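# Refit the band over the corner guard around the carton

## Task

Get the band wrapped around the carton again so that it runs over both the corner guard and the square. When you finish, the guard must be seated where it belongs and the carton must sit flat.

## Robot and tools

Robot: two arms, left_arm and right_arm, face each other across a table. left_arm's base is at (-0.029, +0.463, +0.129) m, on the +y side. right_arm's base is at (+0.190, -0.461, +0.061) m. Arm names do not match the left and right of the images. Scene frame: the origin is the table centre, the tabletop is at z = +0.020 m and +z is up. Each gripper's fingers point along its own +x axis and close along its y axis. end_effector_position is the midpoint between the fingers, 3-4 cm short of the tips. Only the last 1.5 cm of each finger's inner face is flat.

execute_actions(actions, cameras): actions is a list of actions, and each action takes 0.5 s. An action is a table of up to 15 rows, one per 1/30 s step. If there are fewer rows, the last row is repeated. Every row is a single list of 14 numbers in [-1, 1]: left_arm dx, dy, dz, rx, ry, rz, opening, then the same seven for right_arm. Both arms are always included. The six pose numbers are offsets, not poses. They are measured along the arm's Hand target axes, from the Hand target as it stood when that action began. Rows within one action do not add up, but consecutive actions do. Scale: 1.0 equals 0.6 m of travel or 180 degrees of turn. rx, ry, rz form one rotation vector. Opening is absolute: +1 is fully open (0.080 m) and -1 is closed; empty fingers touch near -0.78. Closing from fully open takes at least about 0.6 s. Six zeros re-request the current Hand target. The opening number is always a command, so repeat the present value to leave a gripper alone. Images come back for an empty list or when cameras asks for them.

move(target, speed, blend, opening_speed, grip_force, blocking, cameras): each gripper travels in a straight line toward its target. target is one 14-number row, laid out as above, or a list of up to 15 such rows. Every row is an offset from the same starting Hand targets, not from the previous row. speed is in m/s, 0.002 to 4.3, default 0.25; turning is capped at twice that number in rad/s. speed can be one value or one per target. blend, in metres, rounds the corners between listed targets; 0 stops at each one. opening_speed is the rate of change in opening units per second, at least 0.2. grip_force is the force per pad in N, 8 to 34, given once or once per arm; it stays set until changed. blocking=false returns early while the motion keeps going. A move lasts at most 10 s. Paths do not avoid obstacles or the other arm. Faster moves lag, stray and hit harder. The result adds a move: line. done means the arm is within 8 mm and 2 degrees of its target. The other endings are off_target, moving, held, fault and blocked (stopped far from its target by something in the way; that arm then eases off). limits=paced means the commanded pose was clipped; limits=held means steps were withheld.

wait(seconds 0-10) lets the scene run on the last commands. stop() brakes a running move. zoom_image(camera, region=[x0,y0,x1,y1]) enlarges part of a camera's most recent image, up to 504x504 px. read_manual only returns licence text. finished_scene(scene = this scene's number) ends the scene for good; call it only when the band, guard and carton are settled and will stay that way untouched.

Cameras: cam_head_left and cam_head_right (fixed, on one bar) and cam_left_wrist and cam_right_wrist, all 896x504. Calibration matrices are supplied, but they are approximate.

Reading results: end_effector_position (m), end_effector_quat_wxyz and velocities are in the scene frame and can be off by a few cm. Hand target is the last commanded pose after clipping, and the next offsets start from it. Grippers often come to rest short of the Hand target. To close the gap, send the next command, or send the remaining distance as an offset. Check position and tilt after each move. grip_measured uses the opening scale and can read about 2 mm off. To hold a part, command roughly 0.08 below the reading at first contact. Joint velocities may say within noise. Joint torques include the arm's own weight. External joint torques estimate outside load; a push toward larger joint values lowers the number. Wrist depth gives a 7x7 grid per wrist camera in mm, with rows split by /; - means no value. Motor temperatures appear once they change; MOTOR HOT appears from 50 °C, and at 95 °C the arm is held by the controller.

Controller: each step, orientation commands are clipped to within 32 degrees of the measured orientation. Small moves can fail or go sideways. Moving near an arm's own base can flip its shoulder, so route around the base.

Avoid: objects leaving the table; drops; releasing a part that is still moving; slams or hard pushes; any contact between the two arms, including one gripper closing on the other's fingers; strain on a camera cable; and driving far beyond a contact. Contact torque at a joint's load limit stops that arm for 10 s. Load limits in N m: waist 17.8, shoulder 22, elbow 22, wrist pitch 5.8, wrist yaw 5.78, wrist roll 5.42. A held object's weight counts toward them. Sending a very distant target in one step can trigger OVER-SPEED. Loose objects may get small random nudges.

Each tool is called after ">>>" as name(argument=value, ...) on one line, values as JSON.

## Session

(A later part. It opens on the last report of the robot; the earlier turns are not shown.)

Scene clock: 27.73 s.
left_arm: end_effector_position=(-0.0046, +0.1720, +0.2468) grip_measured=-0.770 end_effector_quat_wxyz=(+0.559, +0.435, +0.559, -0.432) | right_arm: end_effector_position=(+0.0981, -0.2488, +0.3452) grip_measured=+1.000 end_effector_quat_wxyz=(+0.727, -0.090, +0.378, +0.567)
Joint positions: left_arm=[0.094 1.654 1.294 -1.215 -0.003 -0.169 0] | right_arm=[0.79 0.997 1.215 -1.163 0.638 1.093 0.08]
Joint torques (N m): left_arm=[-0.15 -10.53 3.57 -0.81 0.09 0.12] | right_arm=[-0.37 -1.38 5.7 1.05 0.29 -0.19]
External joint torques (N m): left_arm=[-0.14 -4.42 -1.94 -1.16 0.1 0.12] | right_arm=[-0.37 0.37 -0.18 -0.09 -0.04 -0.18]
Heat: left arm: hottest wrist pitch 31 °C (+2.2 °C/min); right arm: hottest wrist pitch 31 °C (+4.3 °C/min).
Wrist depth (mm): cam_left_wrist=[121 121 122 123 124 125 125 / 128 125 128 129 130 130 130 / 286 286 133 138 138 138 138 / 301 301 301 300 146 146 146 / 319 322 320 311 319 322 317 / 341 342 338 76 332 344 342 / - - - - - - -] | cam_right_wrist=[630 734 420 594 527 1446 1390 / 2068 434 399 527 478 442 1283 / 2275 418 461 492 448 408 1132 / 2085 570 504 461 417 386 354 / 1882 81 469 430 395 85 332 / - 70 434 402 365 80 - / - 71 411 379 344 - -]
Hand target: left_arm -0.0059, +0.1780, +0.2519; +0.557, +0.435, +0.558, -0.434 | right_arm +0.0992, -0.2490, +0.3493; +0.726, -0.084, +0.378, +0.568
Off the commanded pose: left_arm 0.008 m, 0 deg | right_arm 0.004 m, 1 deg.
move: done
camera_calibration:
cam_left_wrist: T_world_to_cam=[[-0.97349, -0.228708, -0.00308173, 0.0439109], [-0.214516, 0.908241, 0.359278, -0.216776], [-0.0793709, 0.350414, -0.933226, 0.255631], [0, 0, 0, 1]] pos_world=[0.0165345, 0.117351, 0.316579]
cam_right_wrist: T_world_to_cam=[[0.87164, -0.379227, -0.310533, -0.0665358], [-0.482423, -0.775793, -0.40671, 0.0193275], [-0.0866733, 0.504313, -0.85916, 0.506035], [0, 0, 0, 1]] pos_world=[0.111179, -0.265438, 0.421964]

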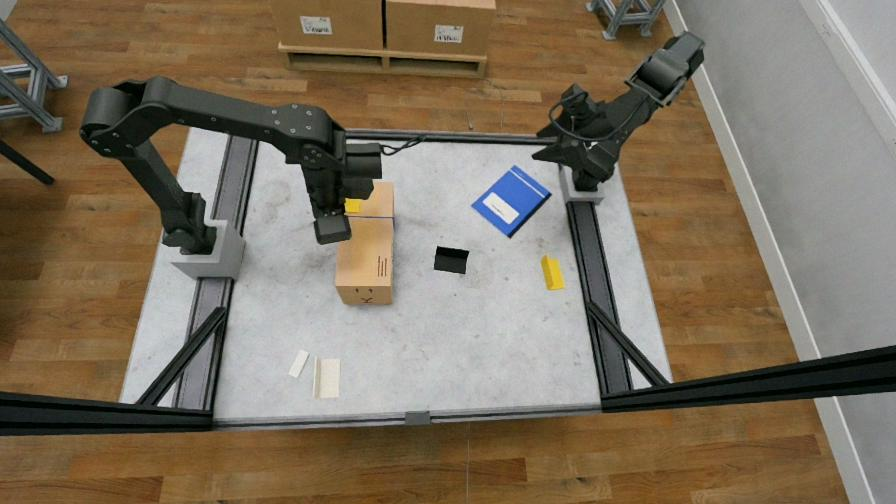

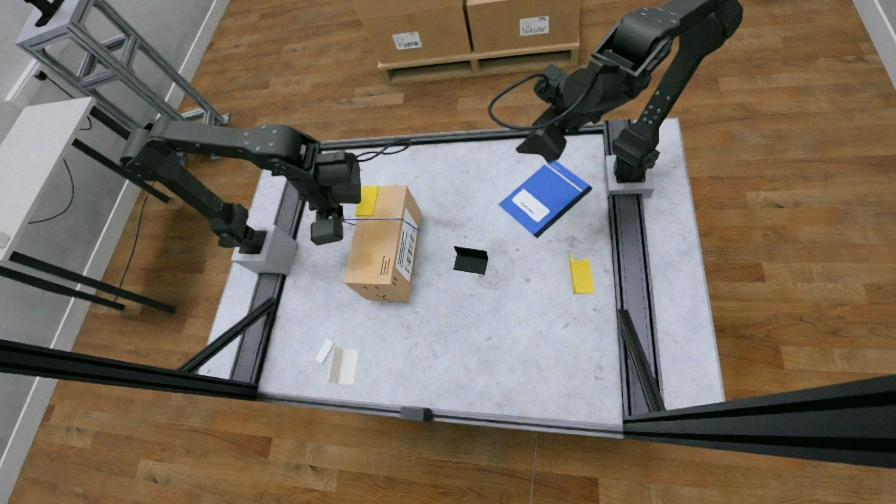

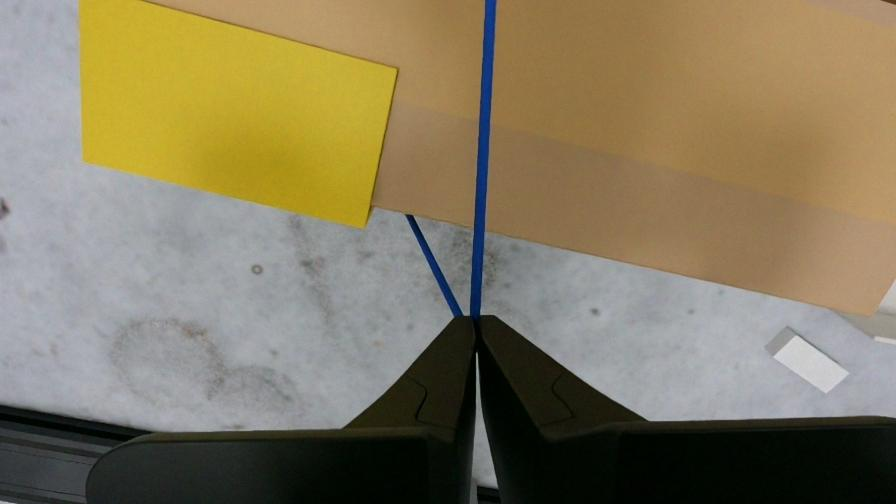

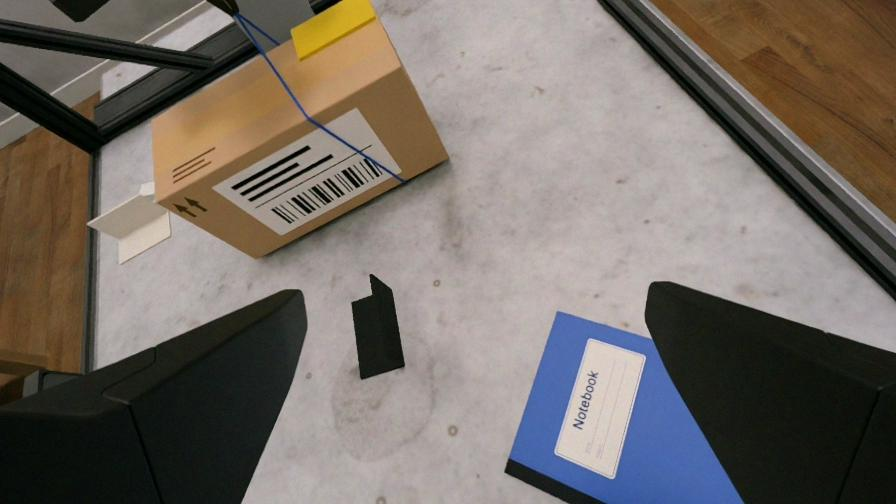

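>>> move(target=[-0.003, 0.1071, 0.0184, 0.0783, 0, 0, -1, 0, 0, 0, 0, 0, 0, 1], speed=0.1, cameras=["all"])

>>> zoom_image(camera="cam_right_wrist", region=[170, 0, 450, 200])

>>> zoom_image(camera="cam_head_right", region=[310, 150, 450, 310])

Scene clock: 30.27 s.
left_arm: end_effector_position=(+0.0565, +0.1822, +0.2507) grip_measured=-0.770 end_effector_quat_wxyz=(+0.499, +0.498, +0.500, -0.502) | right_arm: end_effector_position=(+0.0981, -0.2488, +0.3452) grip_measured=+1.000 end_effector_quat_wxyz=(+0.727, -0.090, +0.378, +0.567)
Joint positions: left_arm=[0.31 1.654 1.31 -1.225 0.005 0.299 0] | right_arm=[0.79 0.997 1.215 -1.163 0.638 1.093 0.08]
Joint torques (N m): left_arm=[0.56 -7.22 5.76 -0.78 -0.16 0.19] | right_arm=[-0.51 -1.39 5.75 1.06 0.28 -0.2]
External joint torques (N m): left_arm=[0.56 -1.16 0.29 -1.12 -0.18 0.19] | right_arm=[-0.52 0.46 -0.18 -0.1 -0.05 -0.19]
Heat: left arm: hottest wrist pitch 31 °C (+2.0 °C/min); right arm: hottest wrist pitch 31 °C (+4.0 °C/min).
Wrist depth (mm): cam_left_wrist=[253 254 126 127 127 130 130 / 267 268 128 - 134 136 138 / 280 283 137 138 142 144 145 / 296 299 302 303 308 310 312 / 315 318 319 314 325 329 332 / 334 338 335 76 338 350 354 / - - - - - - -] | cam_right_wrist=[602 686 412 594 519 1455 1367 / 2944 434 397 524 480 444 1251 / 2275 420 452 492 448 408 1132 / 2139 566 500 463 419 386 356 / 1940 81 453 430 397 85 335 / - 70 434 403 369 80 - / - 71 413 379 345 - -]
Hand target: left_arm +0.0591, +0.1829, +0.2538; +0.500, +0.500, +0.501, -0.500 | right_arm +0.0992, -0.2490, +0.3493; +0.726, -0.084, +0.378, +0.568
Off the commanded pose: left_arm 0.004 m, 0 deg | right_arm 0.004 m, 1 deg.
move: done
camera_calibration:
cam_left_wrist: T_world_to_cam=[[-0.999763, 0.0213161, 0.00434204, 0.0597587], [0.0214754, 0.935269, 0.353287, -0.231074], [0.00346973, 0.353296, -0.935505, 0.255906], [0, 0, 0, 1]] pos_world=[0.063819, 0.124431, 0.320777]
cam_right_wrist: T_world_to_cam=[[0.87164, -0.379227, -0.310533, -0.0665358], [-0.482423, -0.775793, -0.40671, 0.0193275], [-0.0866733, 0.504313, -0.85916, 0.506035], [0, 0, 0, 1]] pos_world=[0.111179, -0.265438, 0.421964]

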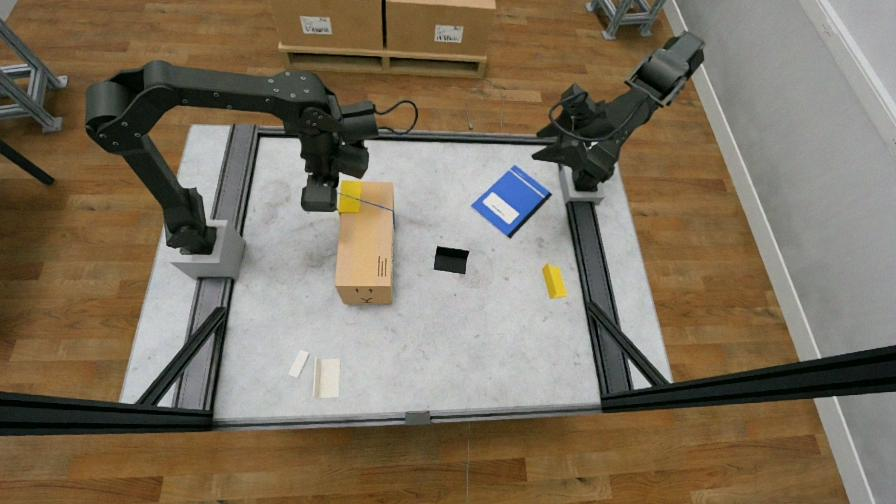

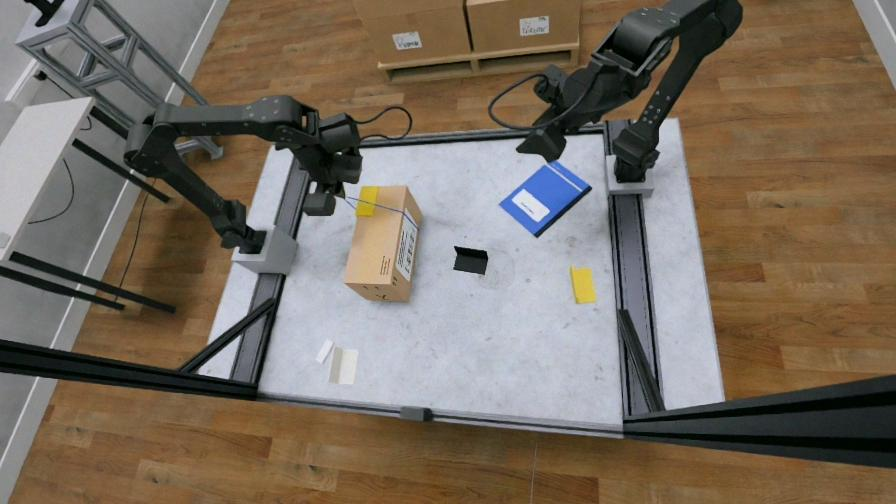

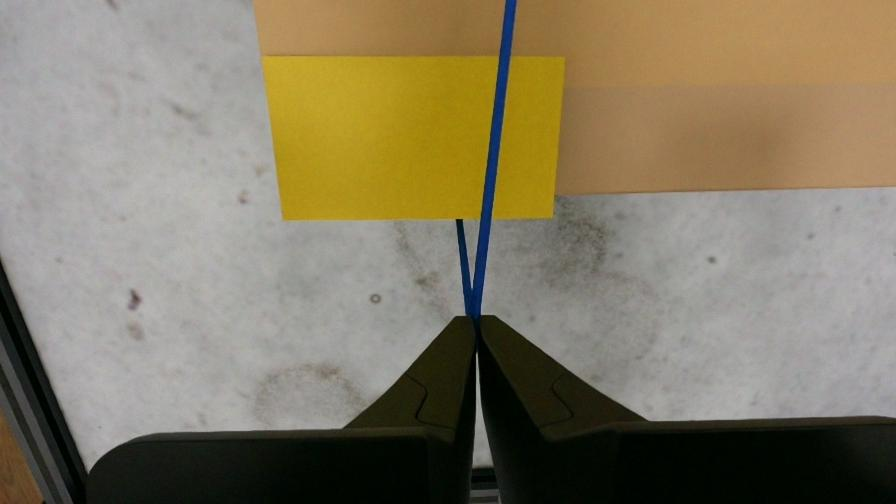

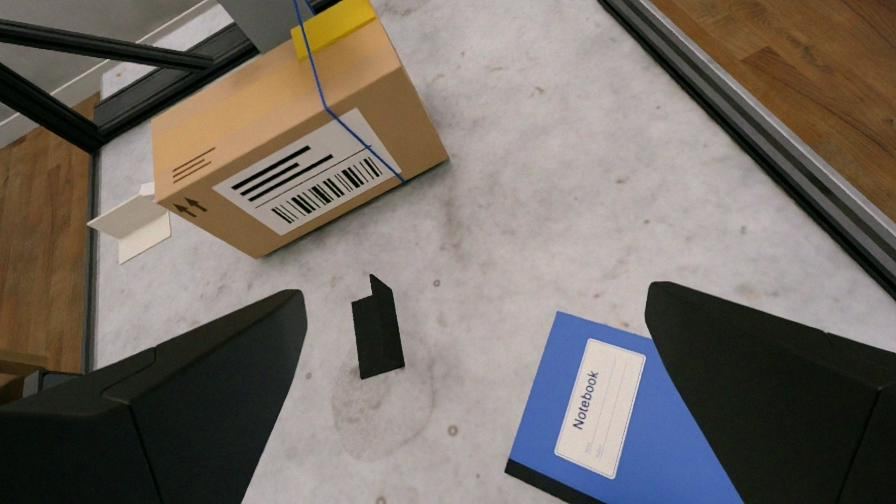

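Scaled by 1.800 from the camera's 896x504 image, which has a finer 1280x720 frame.

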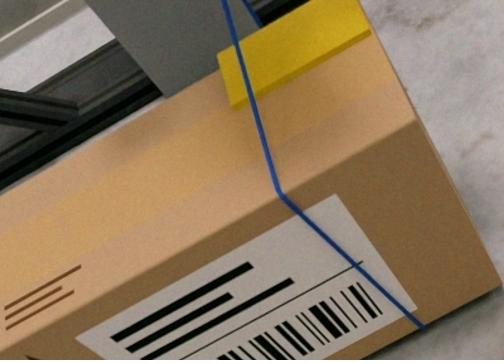

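Scaled by 3.150 from the camera's 896x504 image, which has a finer 1280x720 frame.

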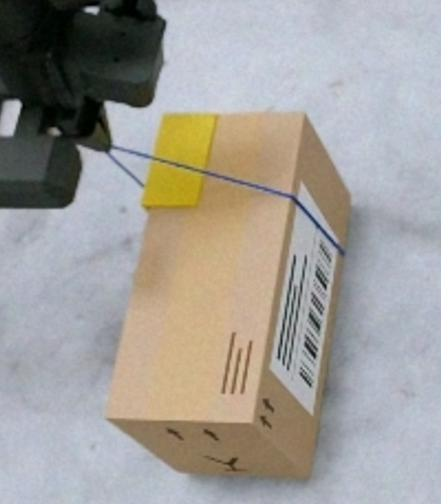

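>>> move(target=[0, 0.07, 0, 0, 0, 0, -1, 0, 0, 0, 0, 0, 0, 1], speed=0.08, cameras=["all"])

>>> zoom_image(camera="cam_right_wrist", region=[170, 0, 450, 200])

>>> zoom_image(camera="cam_head_right", region=[310, 150, 450, 310])

Scene clock: 32.83 s.
left_arm: end_effector_position=(+0.0960, +0.1819, +0.2509) grip_measured=-0.770 end_effector_quat_wxyz=(+0.497, +0.497, +0.500, -0.505) | right_arm: end_effector_position=(+0.0981, -0.2488, +0.3452) grip_measured=+1.000 end_effector_quat_wxyz=(+0.727, -0.090, +0.378, +0.567)
Joint positions: left_arm=[0.436 1.709 1.372 -1.234 0.011 0.429 0] | right_arm=[0.79 0.997 1.215 -1.163 0.638 1.093 0.08]
Joint torques (N m): left_arm=[1.01 -7.48 5.94 -0.62 -0.39 0.19] | right_arm=[-0.46 -1.37 5.72 1.08 0.3 -0.2]
External joint torques (N m): left_arm=[0.96 -0.99 0.45 -0.96 -0.41 0.19] | right_arm=[-0.46 0.35 -0.1 -0.05 -0.03 -0.18]
Heat: left arm: hottest elbow 31 °C (+7.3 °C/min); right arm: hottest wrist pitch 31 °C (+3.7 °C/min).
Wrist depth (mm): cam_left_wrist=[251 253 255 126 128 130 131 / 264 265 268 132 132 136 139 / 278 280 282 140 139 145 146 / 294 296 301 302 307 311 315 / 307 315 317 312 324 330 335 / 314 335 333 75 339 350 356 / - - - - - - -] | cam_right_wrist=[758 711 405 594 522 1490 1331 / 2430 435 402 519 486 444 1270 / 2361 416 453 489 449 410 1122 / 2157 569 504 461 419 384 359 / 1925 81 457 431 398 85 334 / - 70 432 404 366 80 - / - 71 412 375 344 - -]
Hand target: left_arm +0.1011, +0.1830, +0.2537; +0.500, +0.500, +0.501, -0.500 | right_arm +0.0992, -0.2490, +0.3493; +0.726, -0.084, +0.378, +0.568
Off the commanded pose: left_arm 0.006 m, 1 deg | right_arm 0.004 m, 1 deg.
move: done
camera_calibration:
cam_left_wrist: T_world_to_cam=[[-0.999625, 0.0251898, 0.0107787, 0.0970138], [0.0273721, 0.935548, 0.352137, -0.232049], [-0.00121378, 0.352299, -0.935887, 0.256656], [0, 0, 0, 1]] pos_world=[0.103641, 0.12423, 0.320868]
cam_right_wrist: T_world_to_cam=[[0.87164, -0.379227, -0.310533, -0.0665358], [-0.482423, -0.775793, -0.40671, 0.0193275], [-0.0866733, 0.504313, -0.85916, 0.506035], [0, 0, 0, 1]] pos_world=[0.111179, -0.265438, 0.421964]

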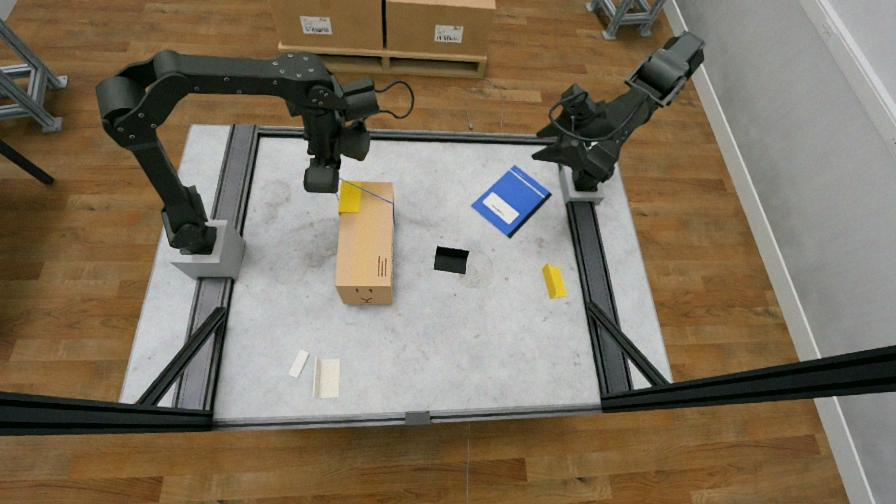

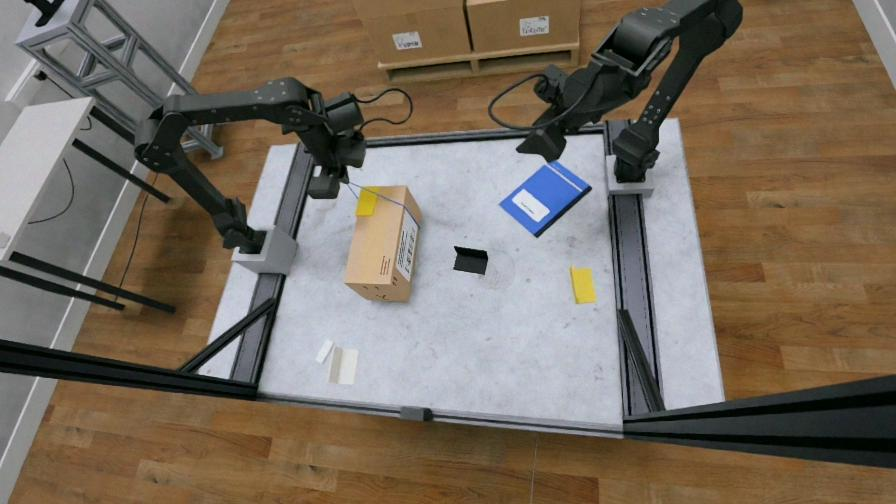

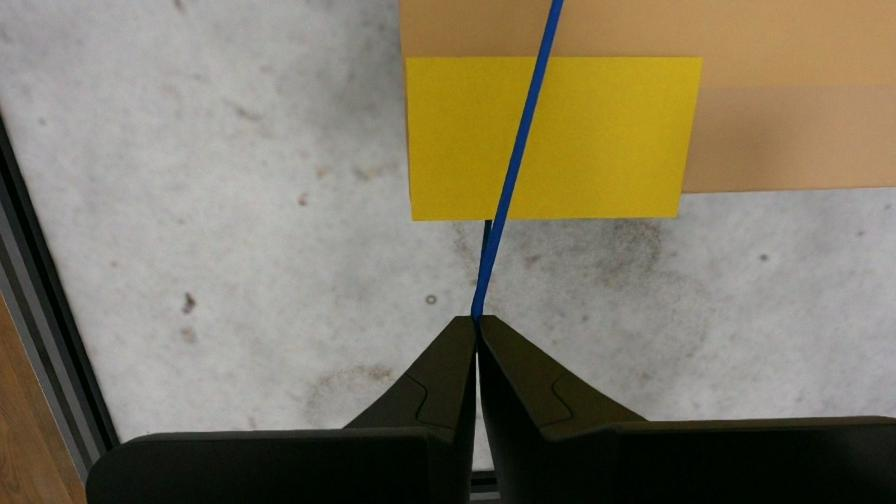

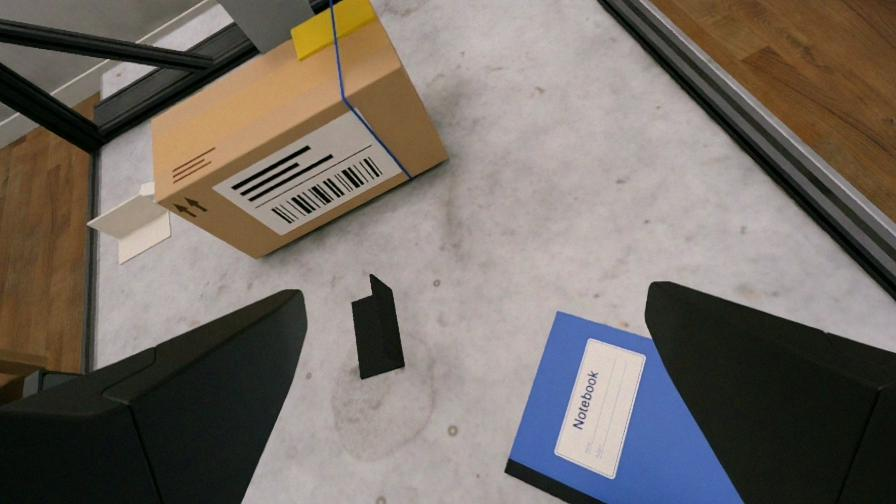

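Scaled by 1.800 from the camera's 896x504 image, which has a finer 1280x720 frame.

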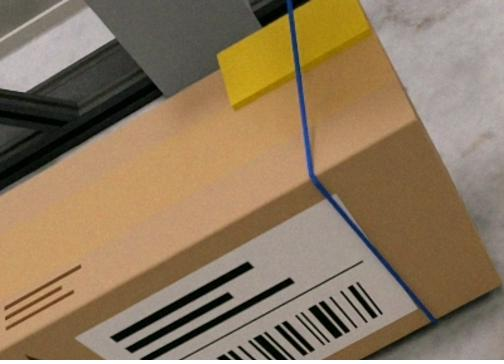

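Scaled by 3.150 from the camera's 896x504 image, which has a finer 1280x720 frame.

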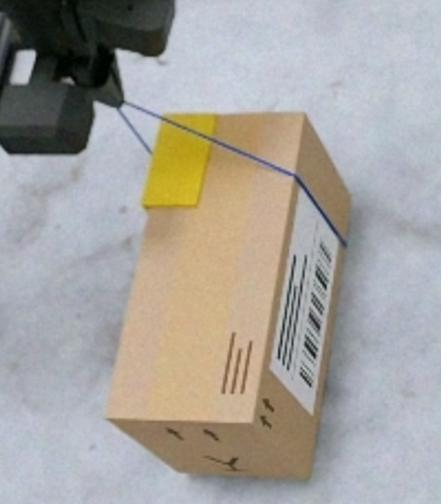

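>>> move(target=[[0, -0.055, 0, 0, 0, 0, -1, 0, 0, 0, 0, 0, 0, 1], [0.0567, -0.055, 0.055, 0, 0, 0, -1, 0, 0, 0, 0, 0, 0, 1]], speed=0.08, blend=[0.01, 0], cameras=["all"])

>>> zoom_image(camera="cam_right_wrist", region=[170, 0, 450, 200])

>>> zoom_image(camera="cam_head_right", region=[310, 150, 450, 310])

Scene clock: 35.90 s.
left_arm: end_effector_position=(+0.0667, +0.1527, +0.2198) grip_measured=-0.770 end_effector_quat_wxyz=(+0.498, +0.500, +0.501, -0.502) | right_arm: end_effector_position=(+0.0981, -0.2488, +0.3452) grip_measured=+1.000 end_effector_quat_wxyz=(+0.727, -0.090, +0.378, +0.567)
Joint positions: left_arm=[0.313 1.792 1.346 -1.127 0.005 0.306 0] | right_arm=[0.79 0.997 1.215 -1.163 0.638 1.093 0.08]
Joint torques (N m): left_arm=[-0.1 -7.13 5.53 0.1 -0.16 -0.2] | right_arm=[-0.41 -1.35 5.7 1.07 0.29 -0.19]
External joint torques (N m): left_arm=[-0.14 -0.22 0.23 -0.21 -0.18 -0.2] | right_arm=[-0.41 0.43 -0.19 -0.07 -0.04 -0.17]
Motor temperatures (°C): left_arm=[27 29 31 31 28 29] | right_arm=[25 26 29 31 27 31]
Heat: left arm: hottest elbow 31 °C (+6.7 °C/min); right arm: hottest wrist pitch 31 °C (+3.3 °C/min).
Wrist depth (mm): cam_left_wrist=[225 225 97 98 99 100 101 / 237 238 102 103 103 105 107 / 248 250 107 108 108 111 113 / 264 266 112 112 114 119 119 / 281 284 119 117 120 295 297 / 298 301 - 76 303 314 317 / - - - - - - -] | cam_right_wrist=[650 691 418 590 520 1390 1383 / 2296 431 400 517 482 442 1277 / 2195 420 455 490 451 409 1137 / 2085 571 506 466 419 383 361 / 1986 81 457 428 398 85 334 / - 70 437 404 376 80 - / - 71 412 378 345 - -]
Hand target: left_arm +0.0681, +0.1500, +0.2198; +0.500, +0.500, +0.500, -0.500 | right_arm +0.0992, -0.2490, +0.3493; +0.726, -0.084, +0.378, +0.568
Off the commanded pose: left_arm 0.003 m, 0 deg | right_arm 0.004 m, 1 deg.
move: done
camera_calibration:
cam_left_wrist: T_world_to_cam=[[-0.999687, 0.0244059, 0.00553501, 0.0699833], [0.0247747, 0.933906, 0.35666, -0.193502], [0.00353542, 0.356685, -0.934218, 0.236607], [0, 0, 0, 1]] pos_world=[0.0739189, 0.0946108, 0.28967]
cam_right_wrist: T_world_to_cam=[[0.87164, -0.379227, -0.310533, -0.0665358], [-0.482423, -0.775793, -0.40671, 0.0193275], [-0.0866733, 0.504313, -0.85916, 0.506035], [0, 0, 0, 1]] pos_world=[0.111179, -0.265438, 0.421964]

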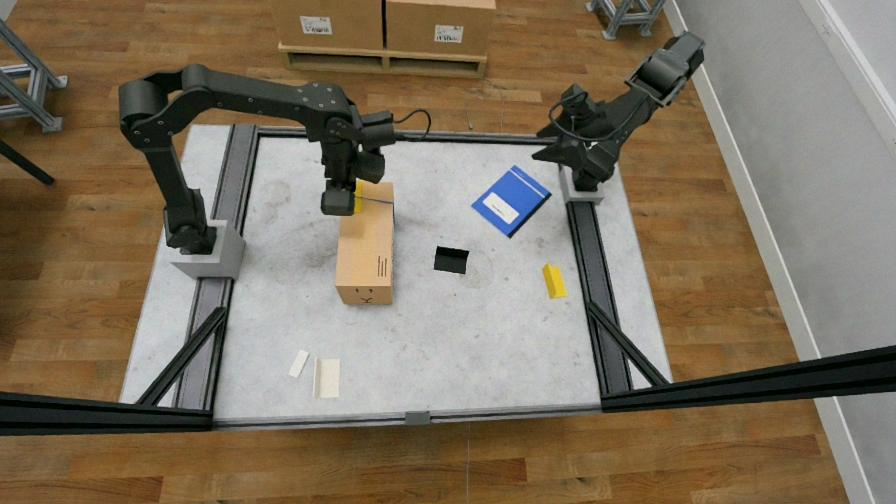

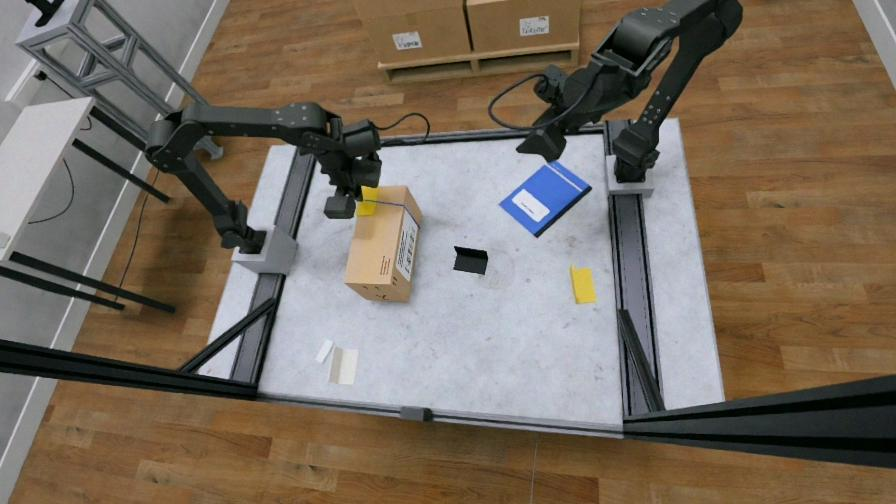

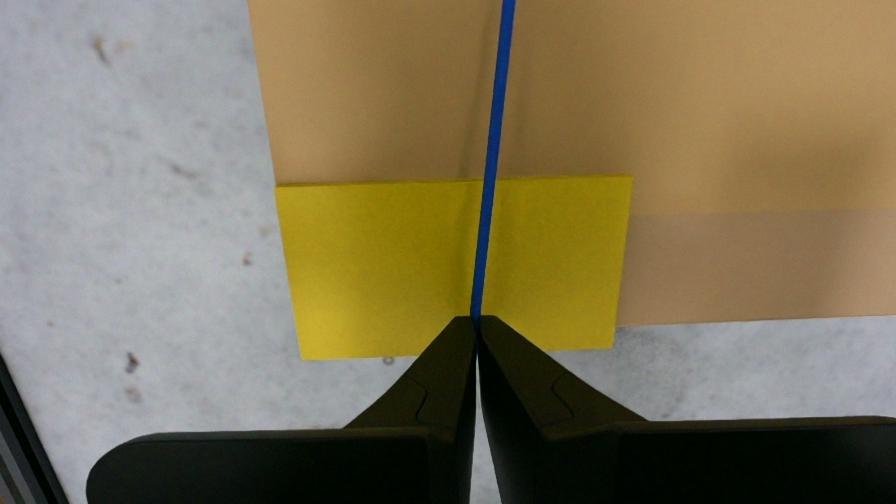

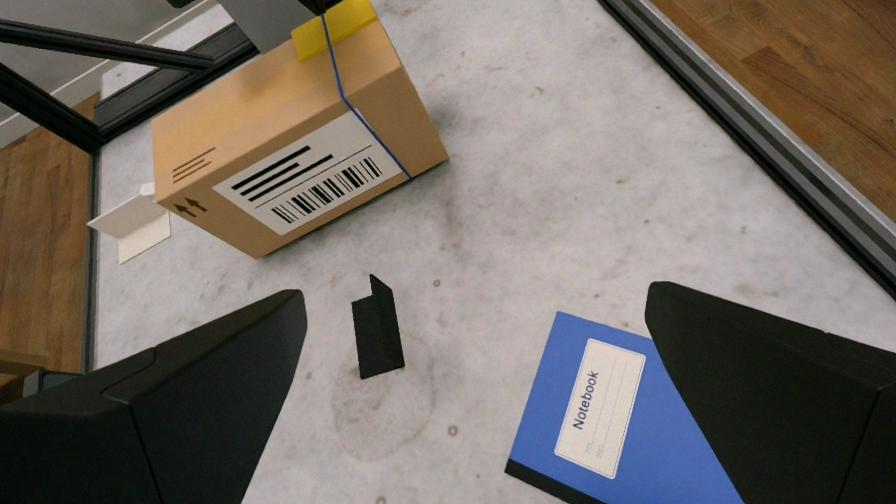

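Scaled by 1.800 from the camera's 896x504 image, which has a finer 1280x720 frame.

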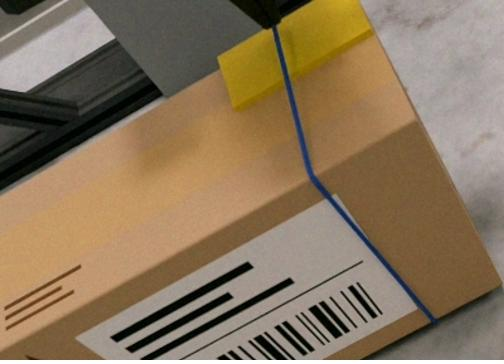

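Scaled by 3.150 from the camera's 896x504 image, which has a finer 1280x720 frame.

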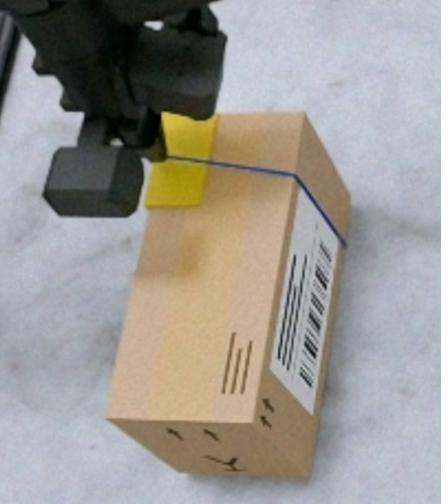

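>>> move(target=[0.0108, 0, 0.0067, 0, 0, 0, -1, 0, 0, 0, 0, 0, 0, 1], speed=0.04, cameras=["cam_left_wrist", "cam_right_wrist"])

>>> zoom_image(camera="cam_right_wrist", region=[250, 0, 430, 110])

Scene clock: 37.03 s.
left_arm: end_effector_position=(+0.0671, +0.1488, +0.2144) grip_measured=-0.770 end_effector_quat_wxyz=(+0.498, +0.500, +0.500, -0.502) | right_arm: end_effector_position=(+0.0981, -0.2488, +0.3452) grip_measured=+1.000 end_effector_quat_wxyz=(+0.727, -0.090, +0.378, +0.567)
Joint positions: left_arm=[0.311 1.81 1.346 -1.108 0.004 0.302 0] | right_arm=[0.79 0.997 1.215 -1.163 0.638 1.093 0.08]
Joint torques (N m): left_arm=[-0.17 -7 5.32 0.29 -0.14 -0.2] | right_arm=[-0.39 -1.39 5.7 1.07 0.28 -0.18]
External joint torques (N m): left_arm=[-0.14 0.09 -0.05 -0.05 -0.16 -0.2] | right_arm=[-0.38 0.38 -0.16 -0.07 -0.06 -0.16]
Heat: left arm: hottest elbow 31 °C (+6.5 °C/min); right arm: hottest wrist pitch 31 °C (+3.2 °C/min).
Wrist depth (mm): cam_left_wrist=[220 220 92 93 94 95 96 / 232 233 98 98 - 100 101 / 243 246 103 103 104 106 107 / 259 261 107 107 107 112 113 / 274 277 113 110 113 121 121 / 293 295 - 76 120 307 310 / - - - - - - -] | cam_right_wrist=[616 686 418 589 525 1481 1338 / 2478 435 402 521 482 449 1270 / 2361 417 454 490 445 410 385 / 2176 564 501 457 416 387 362 / 1867 81 463 431 397 85 332 / - 70 431 402 365 80 - / - 71 412 376 344 - -]
Hand target: left_arm +0.0681, +0.1460, +0.2132; +0.500, +0.500, +0.501, -0.499 | right_arm +0.0992, -0.2490, +0.3493; +0.726, -0.084, +0.378, +0.568
Off the commanded pose: left_arm 0.003 m, 0 deg | right_arm 0.004 m, 1 deg.
move: done
camera_calibration:
cam_left_wrist: T_world_to_cam=[[-0.999721, 0.0232014, 0.00444389, 0.0709251], [0.0232637, 0.934239, 0.355888, -0.187742], [0.00410546, 0.355892, -0.934518, 0.233032], [0, 0, 0, 1]] pos_world=[0.0743162, 0.0908164, 0.284273]
cam_right_wrist: T_world_to_cam=[[0.87164, -0.379227, -0.310533, -0.0665358], [-0.482423, -0.775793, -0.40671, 0.0193275], [-0.0866733, 0.504313, -0.85916, 0.506035], [0, 0, 0, 1]] pos_world=[0.111179, -0.265438, 0.421964]
Images, in order (width x height): cam_left_wrist 896x504, cam_right_wrist 896x504.

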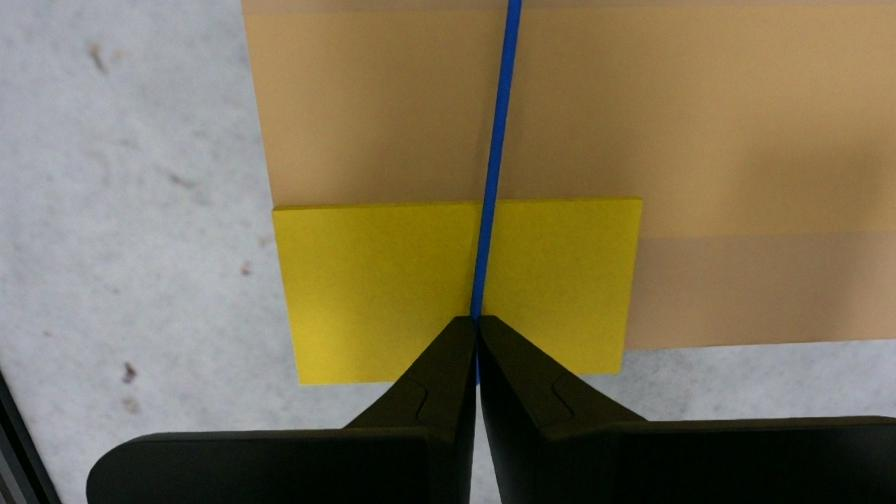

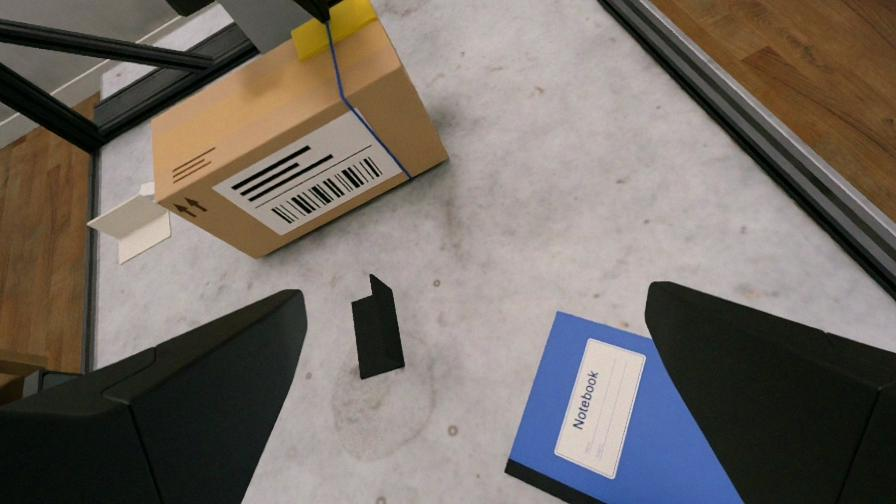

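Scaled by 2.800 from the camera's 896x504 image, which has a finer 1280x720 frame.

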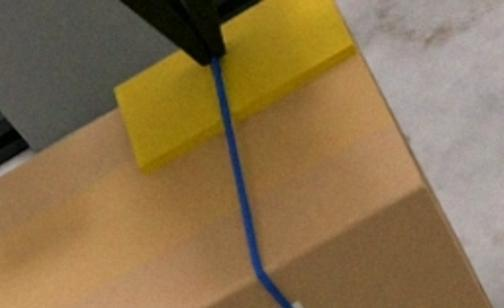

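>>> move(target=[0, 0, 0, 0, 0, 0, -0.4, 0, 0, 0, 0, 0, 0, 1], speed=0.03, opening_speed=0.6, cameras=["cam_left_wrist", "cam_right_wrist"])

>>> zoom_image(camera="cam_right_wrist", region=[250, 0, 430, 110])

Scene clock: 38.27 s.
left_arm: end_effector_position=(+0.0673, +0.1487, +0.2143) grip_measured=-0.404 end_effector_quat_wxyz=(+0.499, +0.500, +0.500, -0.501) | right_arm: end_effector_position=(+0.0981, -0.2488, +0.3452) grip_measured=+1.000 end_effector_quat_wxyz=(+0.727, -0.090, +0.378, +0.567)
Joint positions: left_arm=[0.311 1.81 1.346 -1.107 0.003 0.302 0.017] | right_arm=[0.79 0.997 1.215 -1.163 0.638 1.093 0.08]
Joint torques (N m): left_arm=[-0.16 -7.04 5.33 0.27 -0.1 -0.2] | right_arm=[-0.39 -1.4 5.72 1.06 0.28 -0.2]
External joint torques (N m): left_arm=[-0.15 0.05 -0.04 -0.07 -0.12 -0.2] | right_arm=[-0.38 0.37 -0.13 -0.07 -0.05 -0.18]
Heat: left arm: hottest elbow 31 °C (+6.3 °C/min); right arm: hottest wrist pitch 31 °C (+3.1 °C/min).
Wrist depth (mm): cam_left_wrist=[220 221 92 93 93 95 96 / 232 235 98 98 - 100 100 / 244 246 103 103 104 105 107 / 258 260 106 107 107 112 113 / 275 276 112 112 113 121 121 / 293 293 - 88 85 304 309 / - - - 324 - - -] | cam_right_wrist=[609 705 414 587 524 1422 1383 / 2502 434 402 525 486 442 1270 / 2275 415 462 489 448 408 1169 / 2121 571 504 462 418 386 350 / 1882 81 457 431 397 85 333 / - 70 433 400 367 80 - / - 70 414 379 343 - -]
Hand target: left_arm +0.0681, +0.1460, +0.2132; +0.500, +0.500, +0.500, -0.500 | right_arm +0.0992, -0.2490, +0.3493; +0.726, -0.084, +0.378, +0.568
Off the commanded pose: left_arm 0.003 m, 0 deg | right_arm 0.004 m, 1 deg.
move: done
camera_calibration:
cam_left_wrist: T_world_to_cam=[[-0.999726, 0.0231959, 0.00327377, 0.0714562], [0.022842, 0.934239, 0.355915, -0.187595], [0.0051973, 0.355892, -0.934513, 0.232892], [0, 0, 0, 1]] pos_world=[0.0745112, 0.0907164, 0.284175]
cam_right_wrist: T_world_to_cam=[[0.87164, -0.379227, -0.310533, -0.0665358], [-0.482423, -0.775793, -0.40671, 0.0193275], [-0.0866733, 0.504313, -0.85916, 0.506035], [0, 0, 0, 1]] pos_world=[0.111179, -0.265438, 0.421964]
Images, in order (width x height): cam_left_wrist 896x504, cam_right_wrist 896x504.

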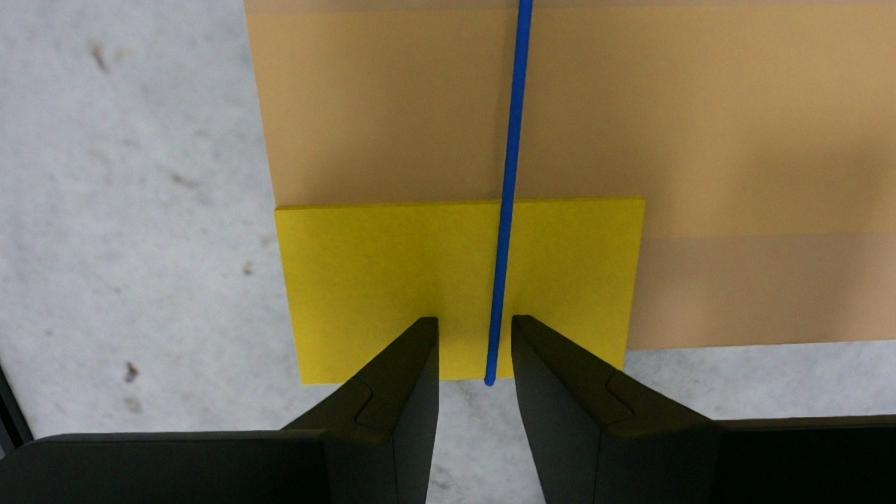

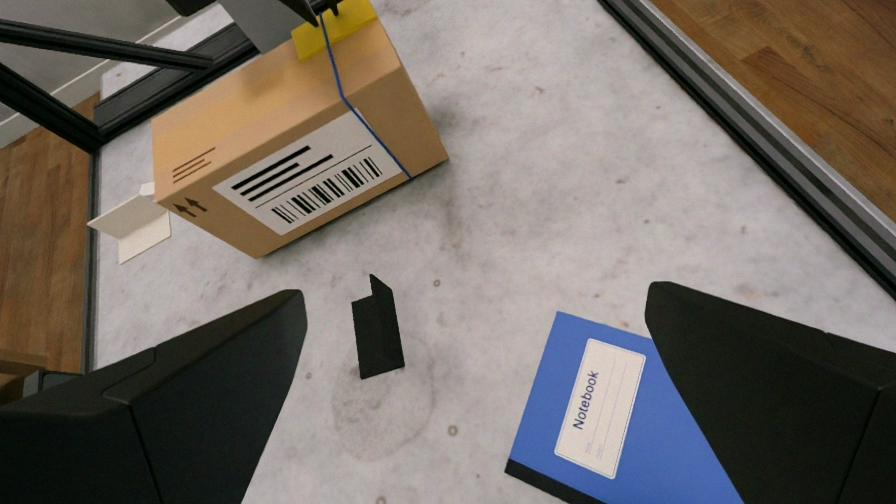

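Scaled by 2.800 from the camera's 896x504 image, which has a finer 1280x720 frame.

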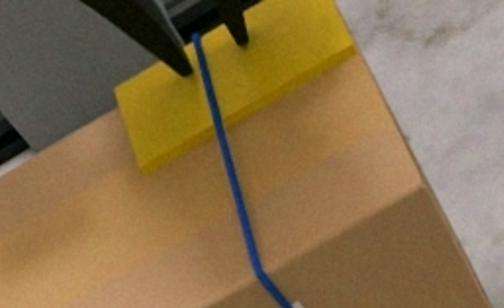

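>>> move(target=[[-0.0833, 0, 0, 0, 0, 0, -0.4, 0, 0, 0, 0, 0, 0, 1], [-0.195, -0.005, -0.1733, 0, -0.2222, 0, -0.4, 0, 0, 0, 0, 0, 0, 1]], speed=0.15, blend=[0.02, 0], cameras=["all"])

>>> zoom_image(camera="cam_left_wrist", region=[250, 100, 700, 400])

>>> zoom_image(camera="cam_head_right", region=[310, 150, 450, 310])

>>> zoom_image(camera="cam_head_left", region=[310, 165, 420, 315])

Scene clock: 42.83 s.
left_arm: end_effector_position=(+0.0659, +0.2488, +0.3308) grip_measured=-0.403 end_effector_quat_wxyz=(+0.641, +0.299, +0.303, -0.639) | right_arm: end_effector_position=(+0.0981, -0.2488, +0.3452) grip_measured=+1.000 end_effector_quat_wxyz=(+0.727, -0.090, +0.378, +0.567)
Joint positions: left_arm=[0.689 0.96 0.941 -0.979 0.411 0.549 0.017] | right_arm=[0.79 0.997 1.215 -1.163 0.638 1.093 0.08]
Joint torques (N m): left_arm=[0.17 -4.06 4.29 1.18 0.37 0.2] | right_arm=[-0.4 -1.35 5.72 1.06 0.29 -0.2]
External joint torques (N m): left_arm=[0.17 -2.15 -1.78 0.07 0.14 0.2] | right_arm=[-0.39 0.42 -0.17 -0.09 -0.05 -0.19]
Heat: left arm: hottest elbow 32 °C (+7.0 °C/min); right arm: hottest wrist pitch 32 °C (+4.2 °C/min).
Wrist depth (mm): cam_left_wrist=[1477 470 473 472 481 482 484 / 1384 446 444 283 284 286 456 / 1322 422 424 268 271 270 426 / 1241 404 405 267 262 263 406 / 387 384 388 380 380 387 389 / 364 369 - 89 86 373 378 / - - - 347 - - -] | cam_right_wrist=[2157 727 423 590 526 1422 1345 / 797 440 404 518 481 447 1283 / 2317 418 457 489 450 406 1143 / 2139 561 506 459 418 385 351 / 1882 81 454 428 397 85 335 / - 70 431 402 367 80 - / - 71 412 377 345 - -]
Hand target: left_arm +0.0650, +0.2498, +0.3304; +0.641, +0.299, +0.299, -0.640 | right_arm +0.0992, -0.2490, +0.3493; +0.726, -0.084, +0.378, +0.568
Off the commanded pose: left_arm 0.001 m, 0 deg | right_arm 0.004 m, 1 deg.
move: done
camera_calibration:
cam_left_wrist: T_world_to_cam=[[-0.999893, 0.0112086, -0.00941177, 0.0744826], [0.0136374, 0.946956, -0.321073, -0.10116], [0.00531376, -0.321167, -0.947008, 0.478748], [0, 0, 0, 1]] pos_world=[0.0733102, 0.248718, 0.421599]
cam_right_wrist: T_world_to_cam=[[0.87164, -0.379227, -0.310533, -0.0665358], [-0.482423, -0.775793, -0.40671, 0.0193275], [-0.0866733, 0.504313, -0.85916, 0.506035], [0, 0, 0, 1]] pos_world=[0.111179, -0.265438, 0.421964]

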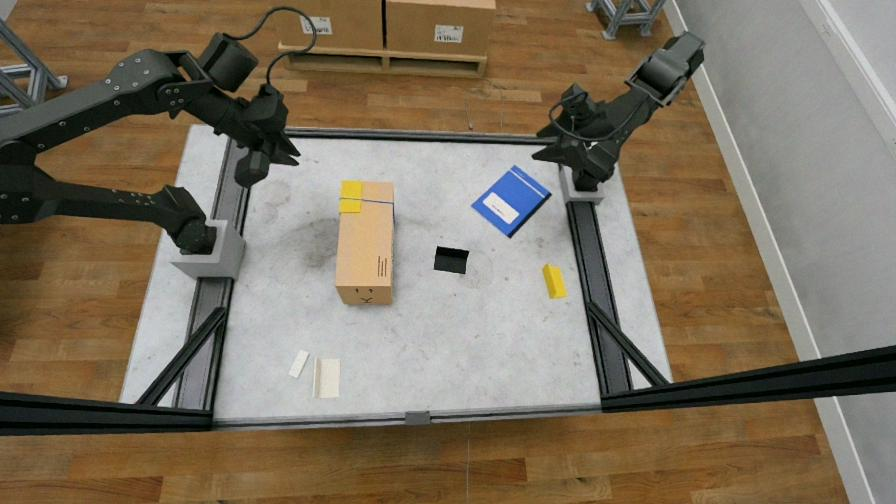

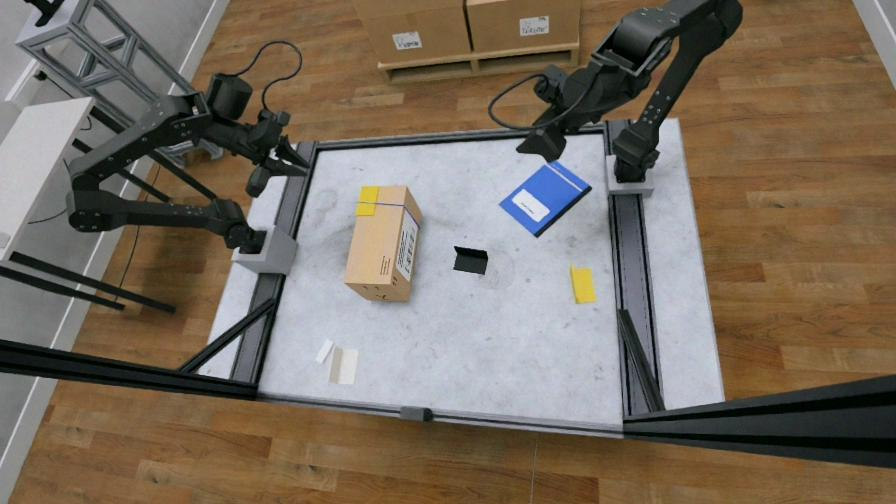

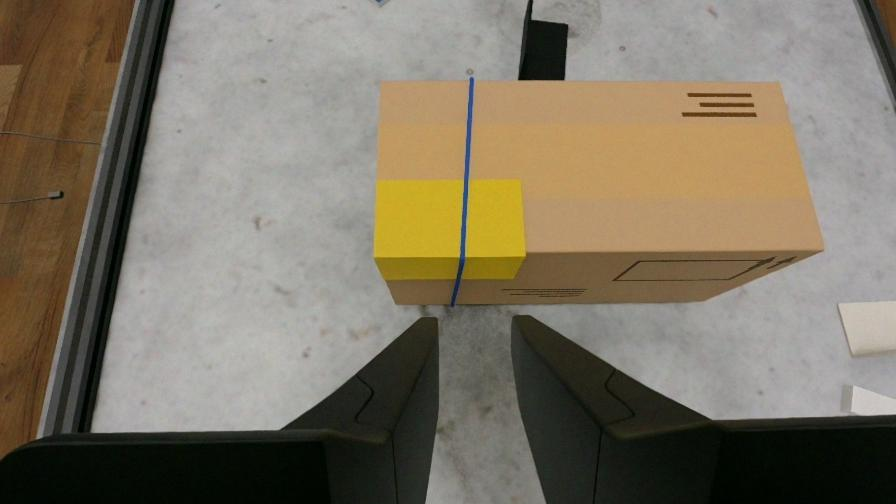

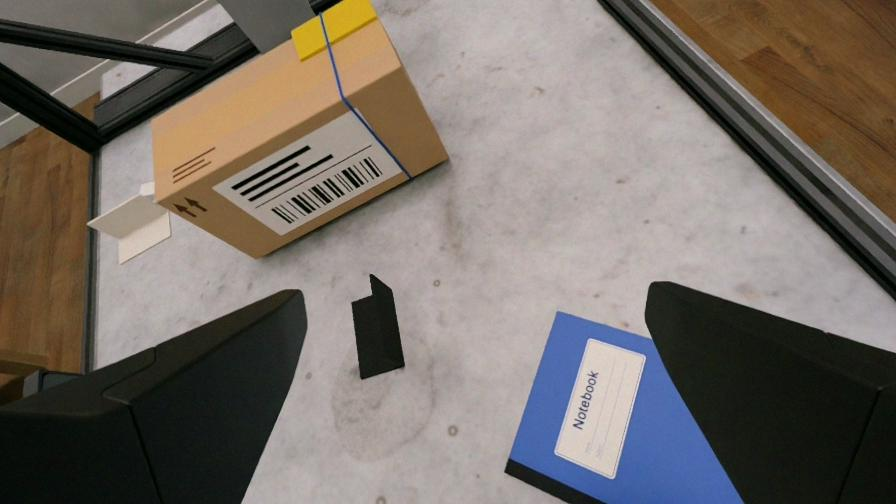

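Scaled by 1.120 from the camera's 896x504 image, which has a finer 1280x720 frame.

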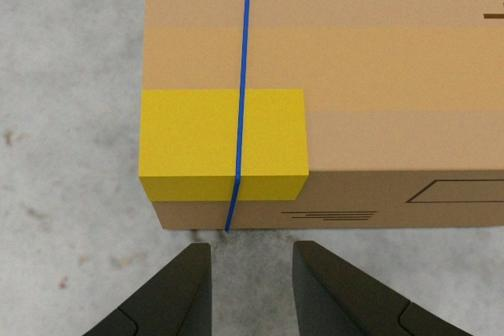

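Scaled by 3.150 from the camera's 896x504 image, which has a finer 1280x720 frame.

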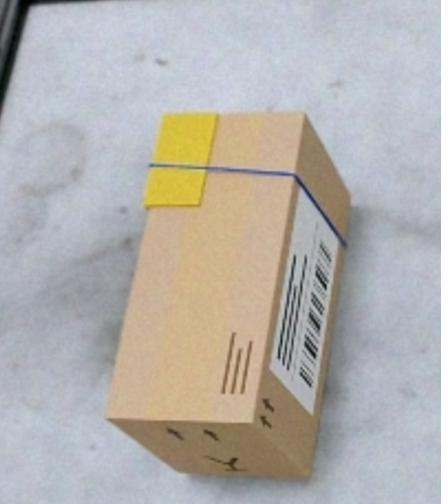

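Scaled by 3.360 from the camera's 896x504 image, which has a finer 1280x720 frame.

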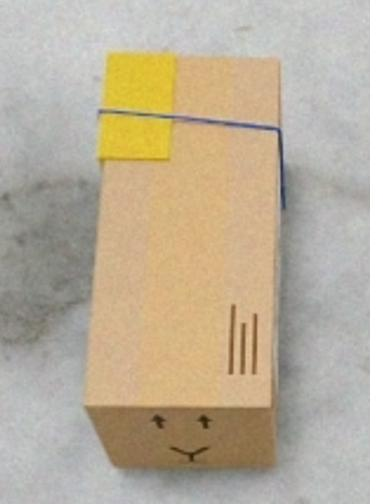

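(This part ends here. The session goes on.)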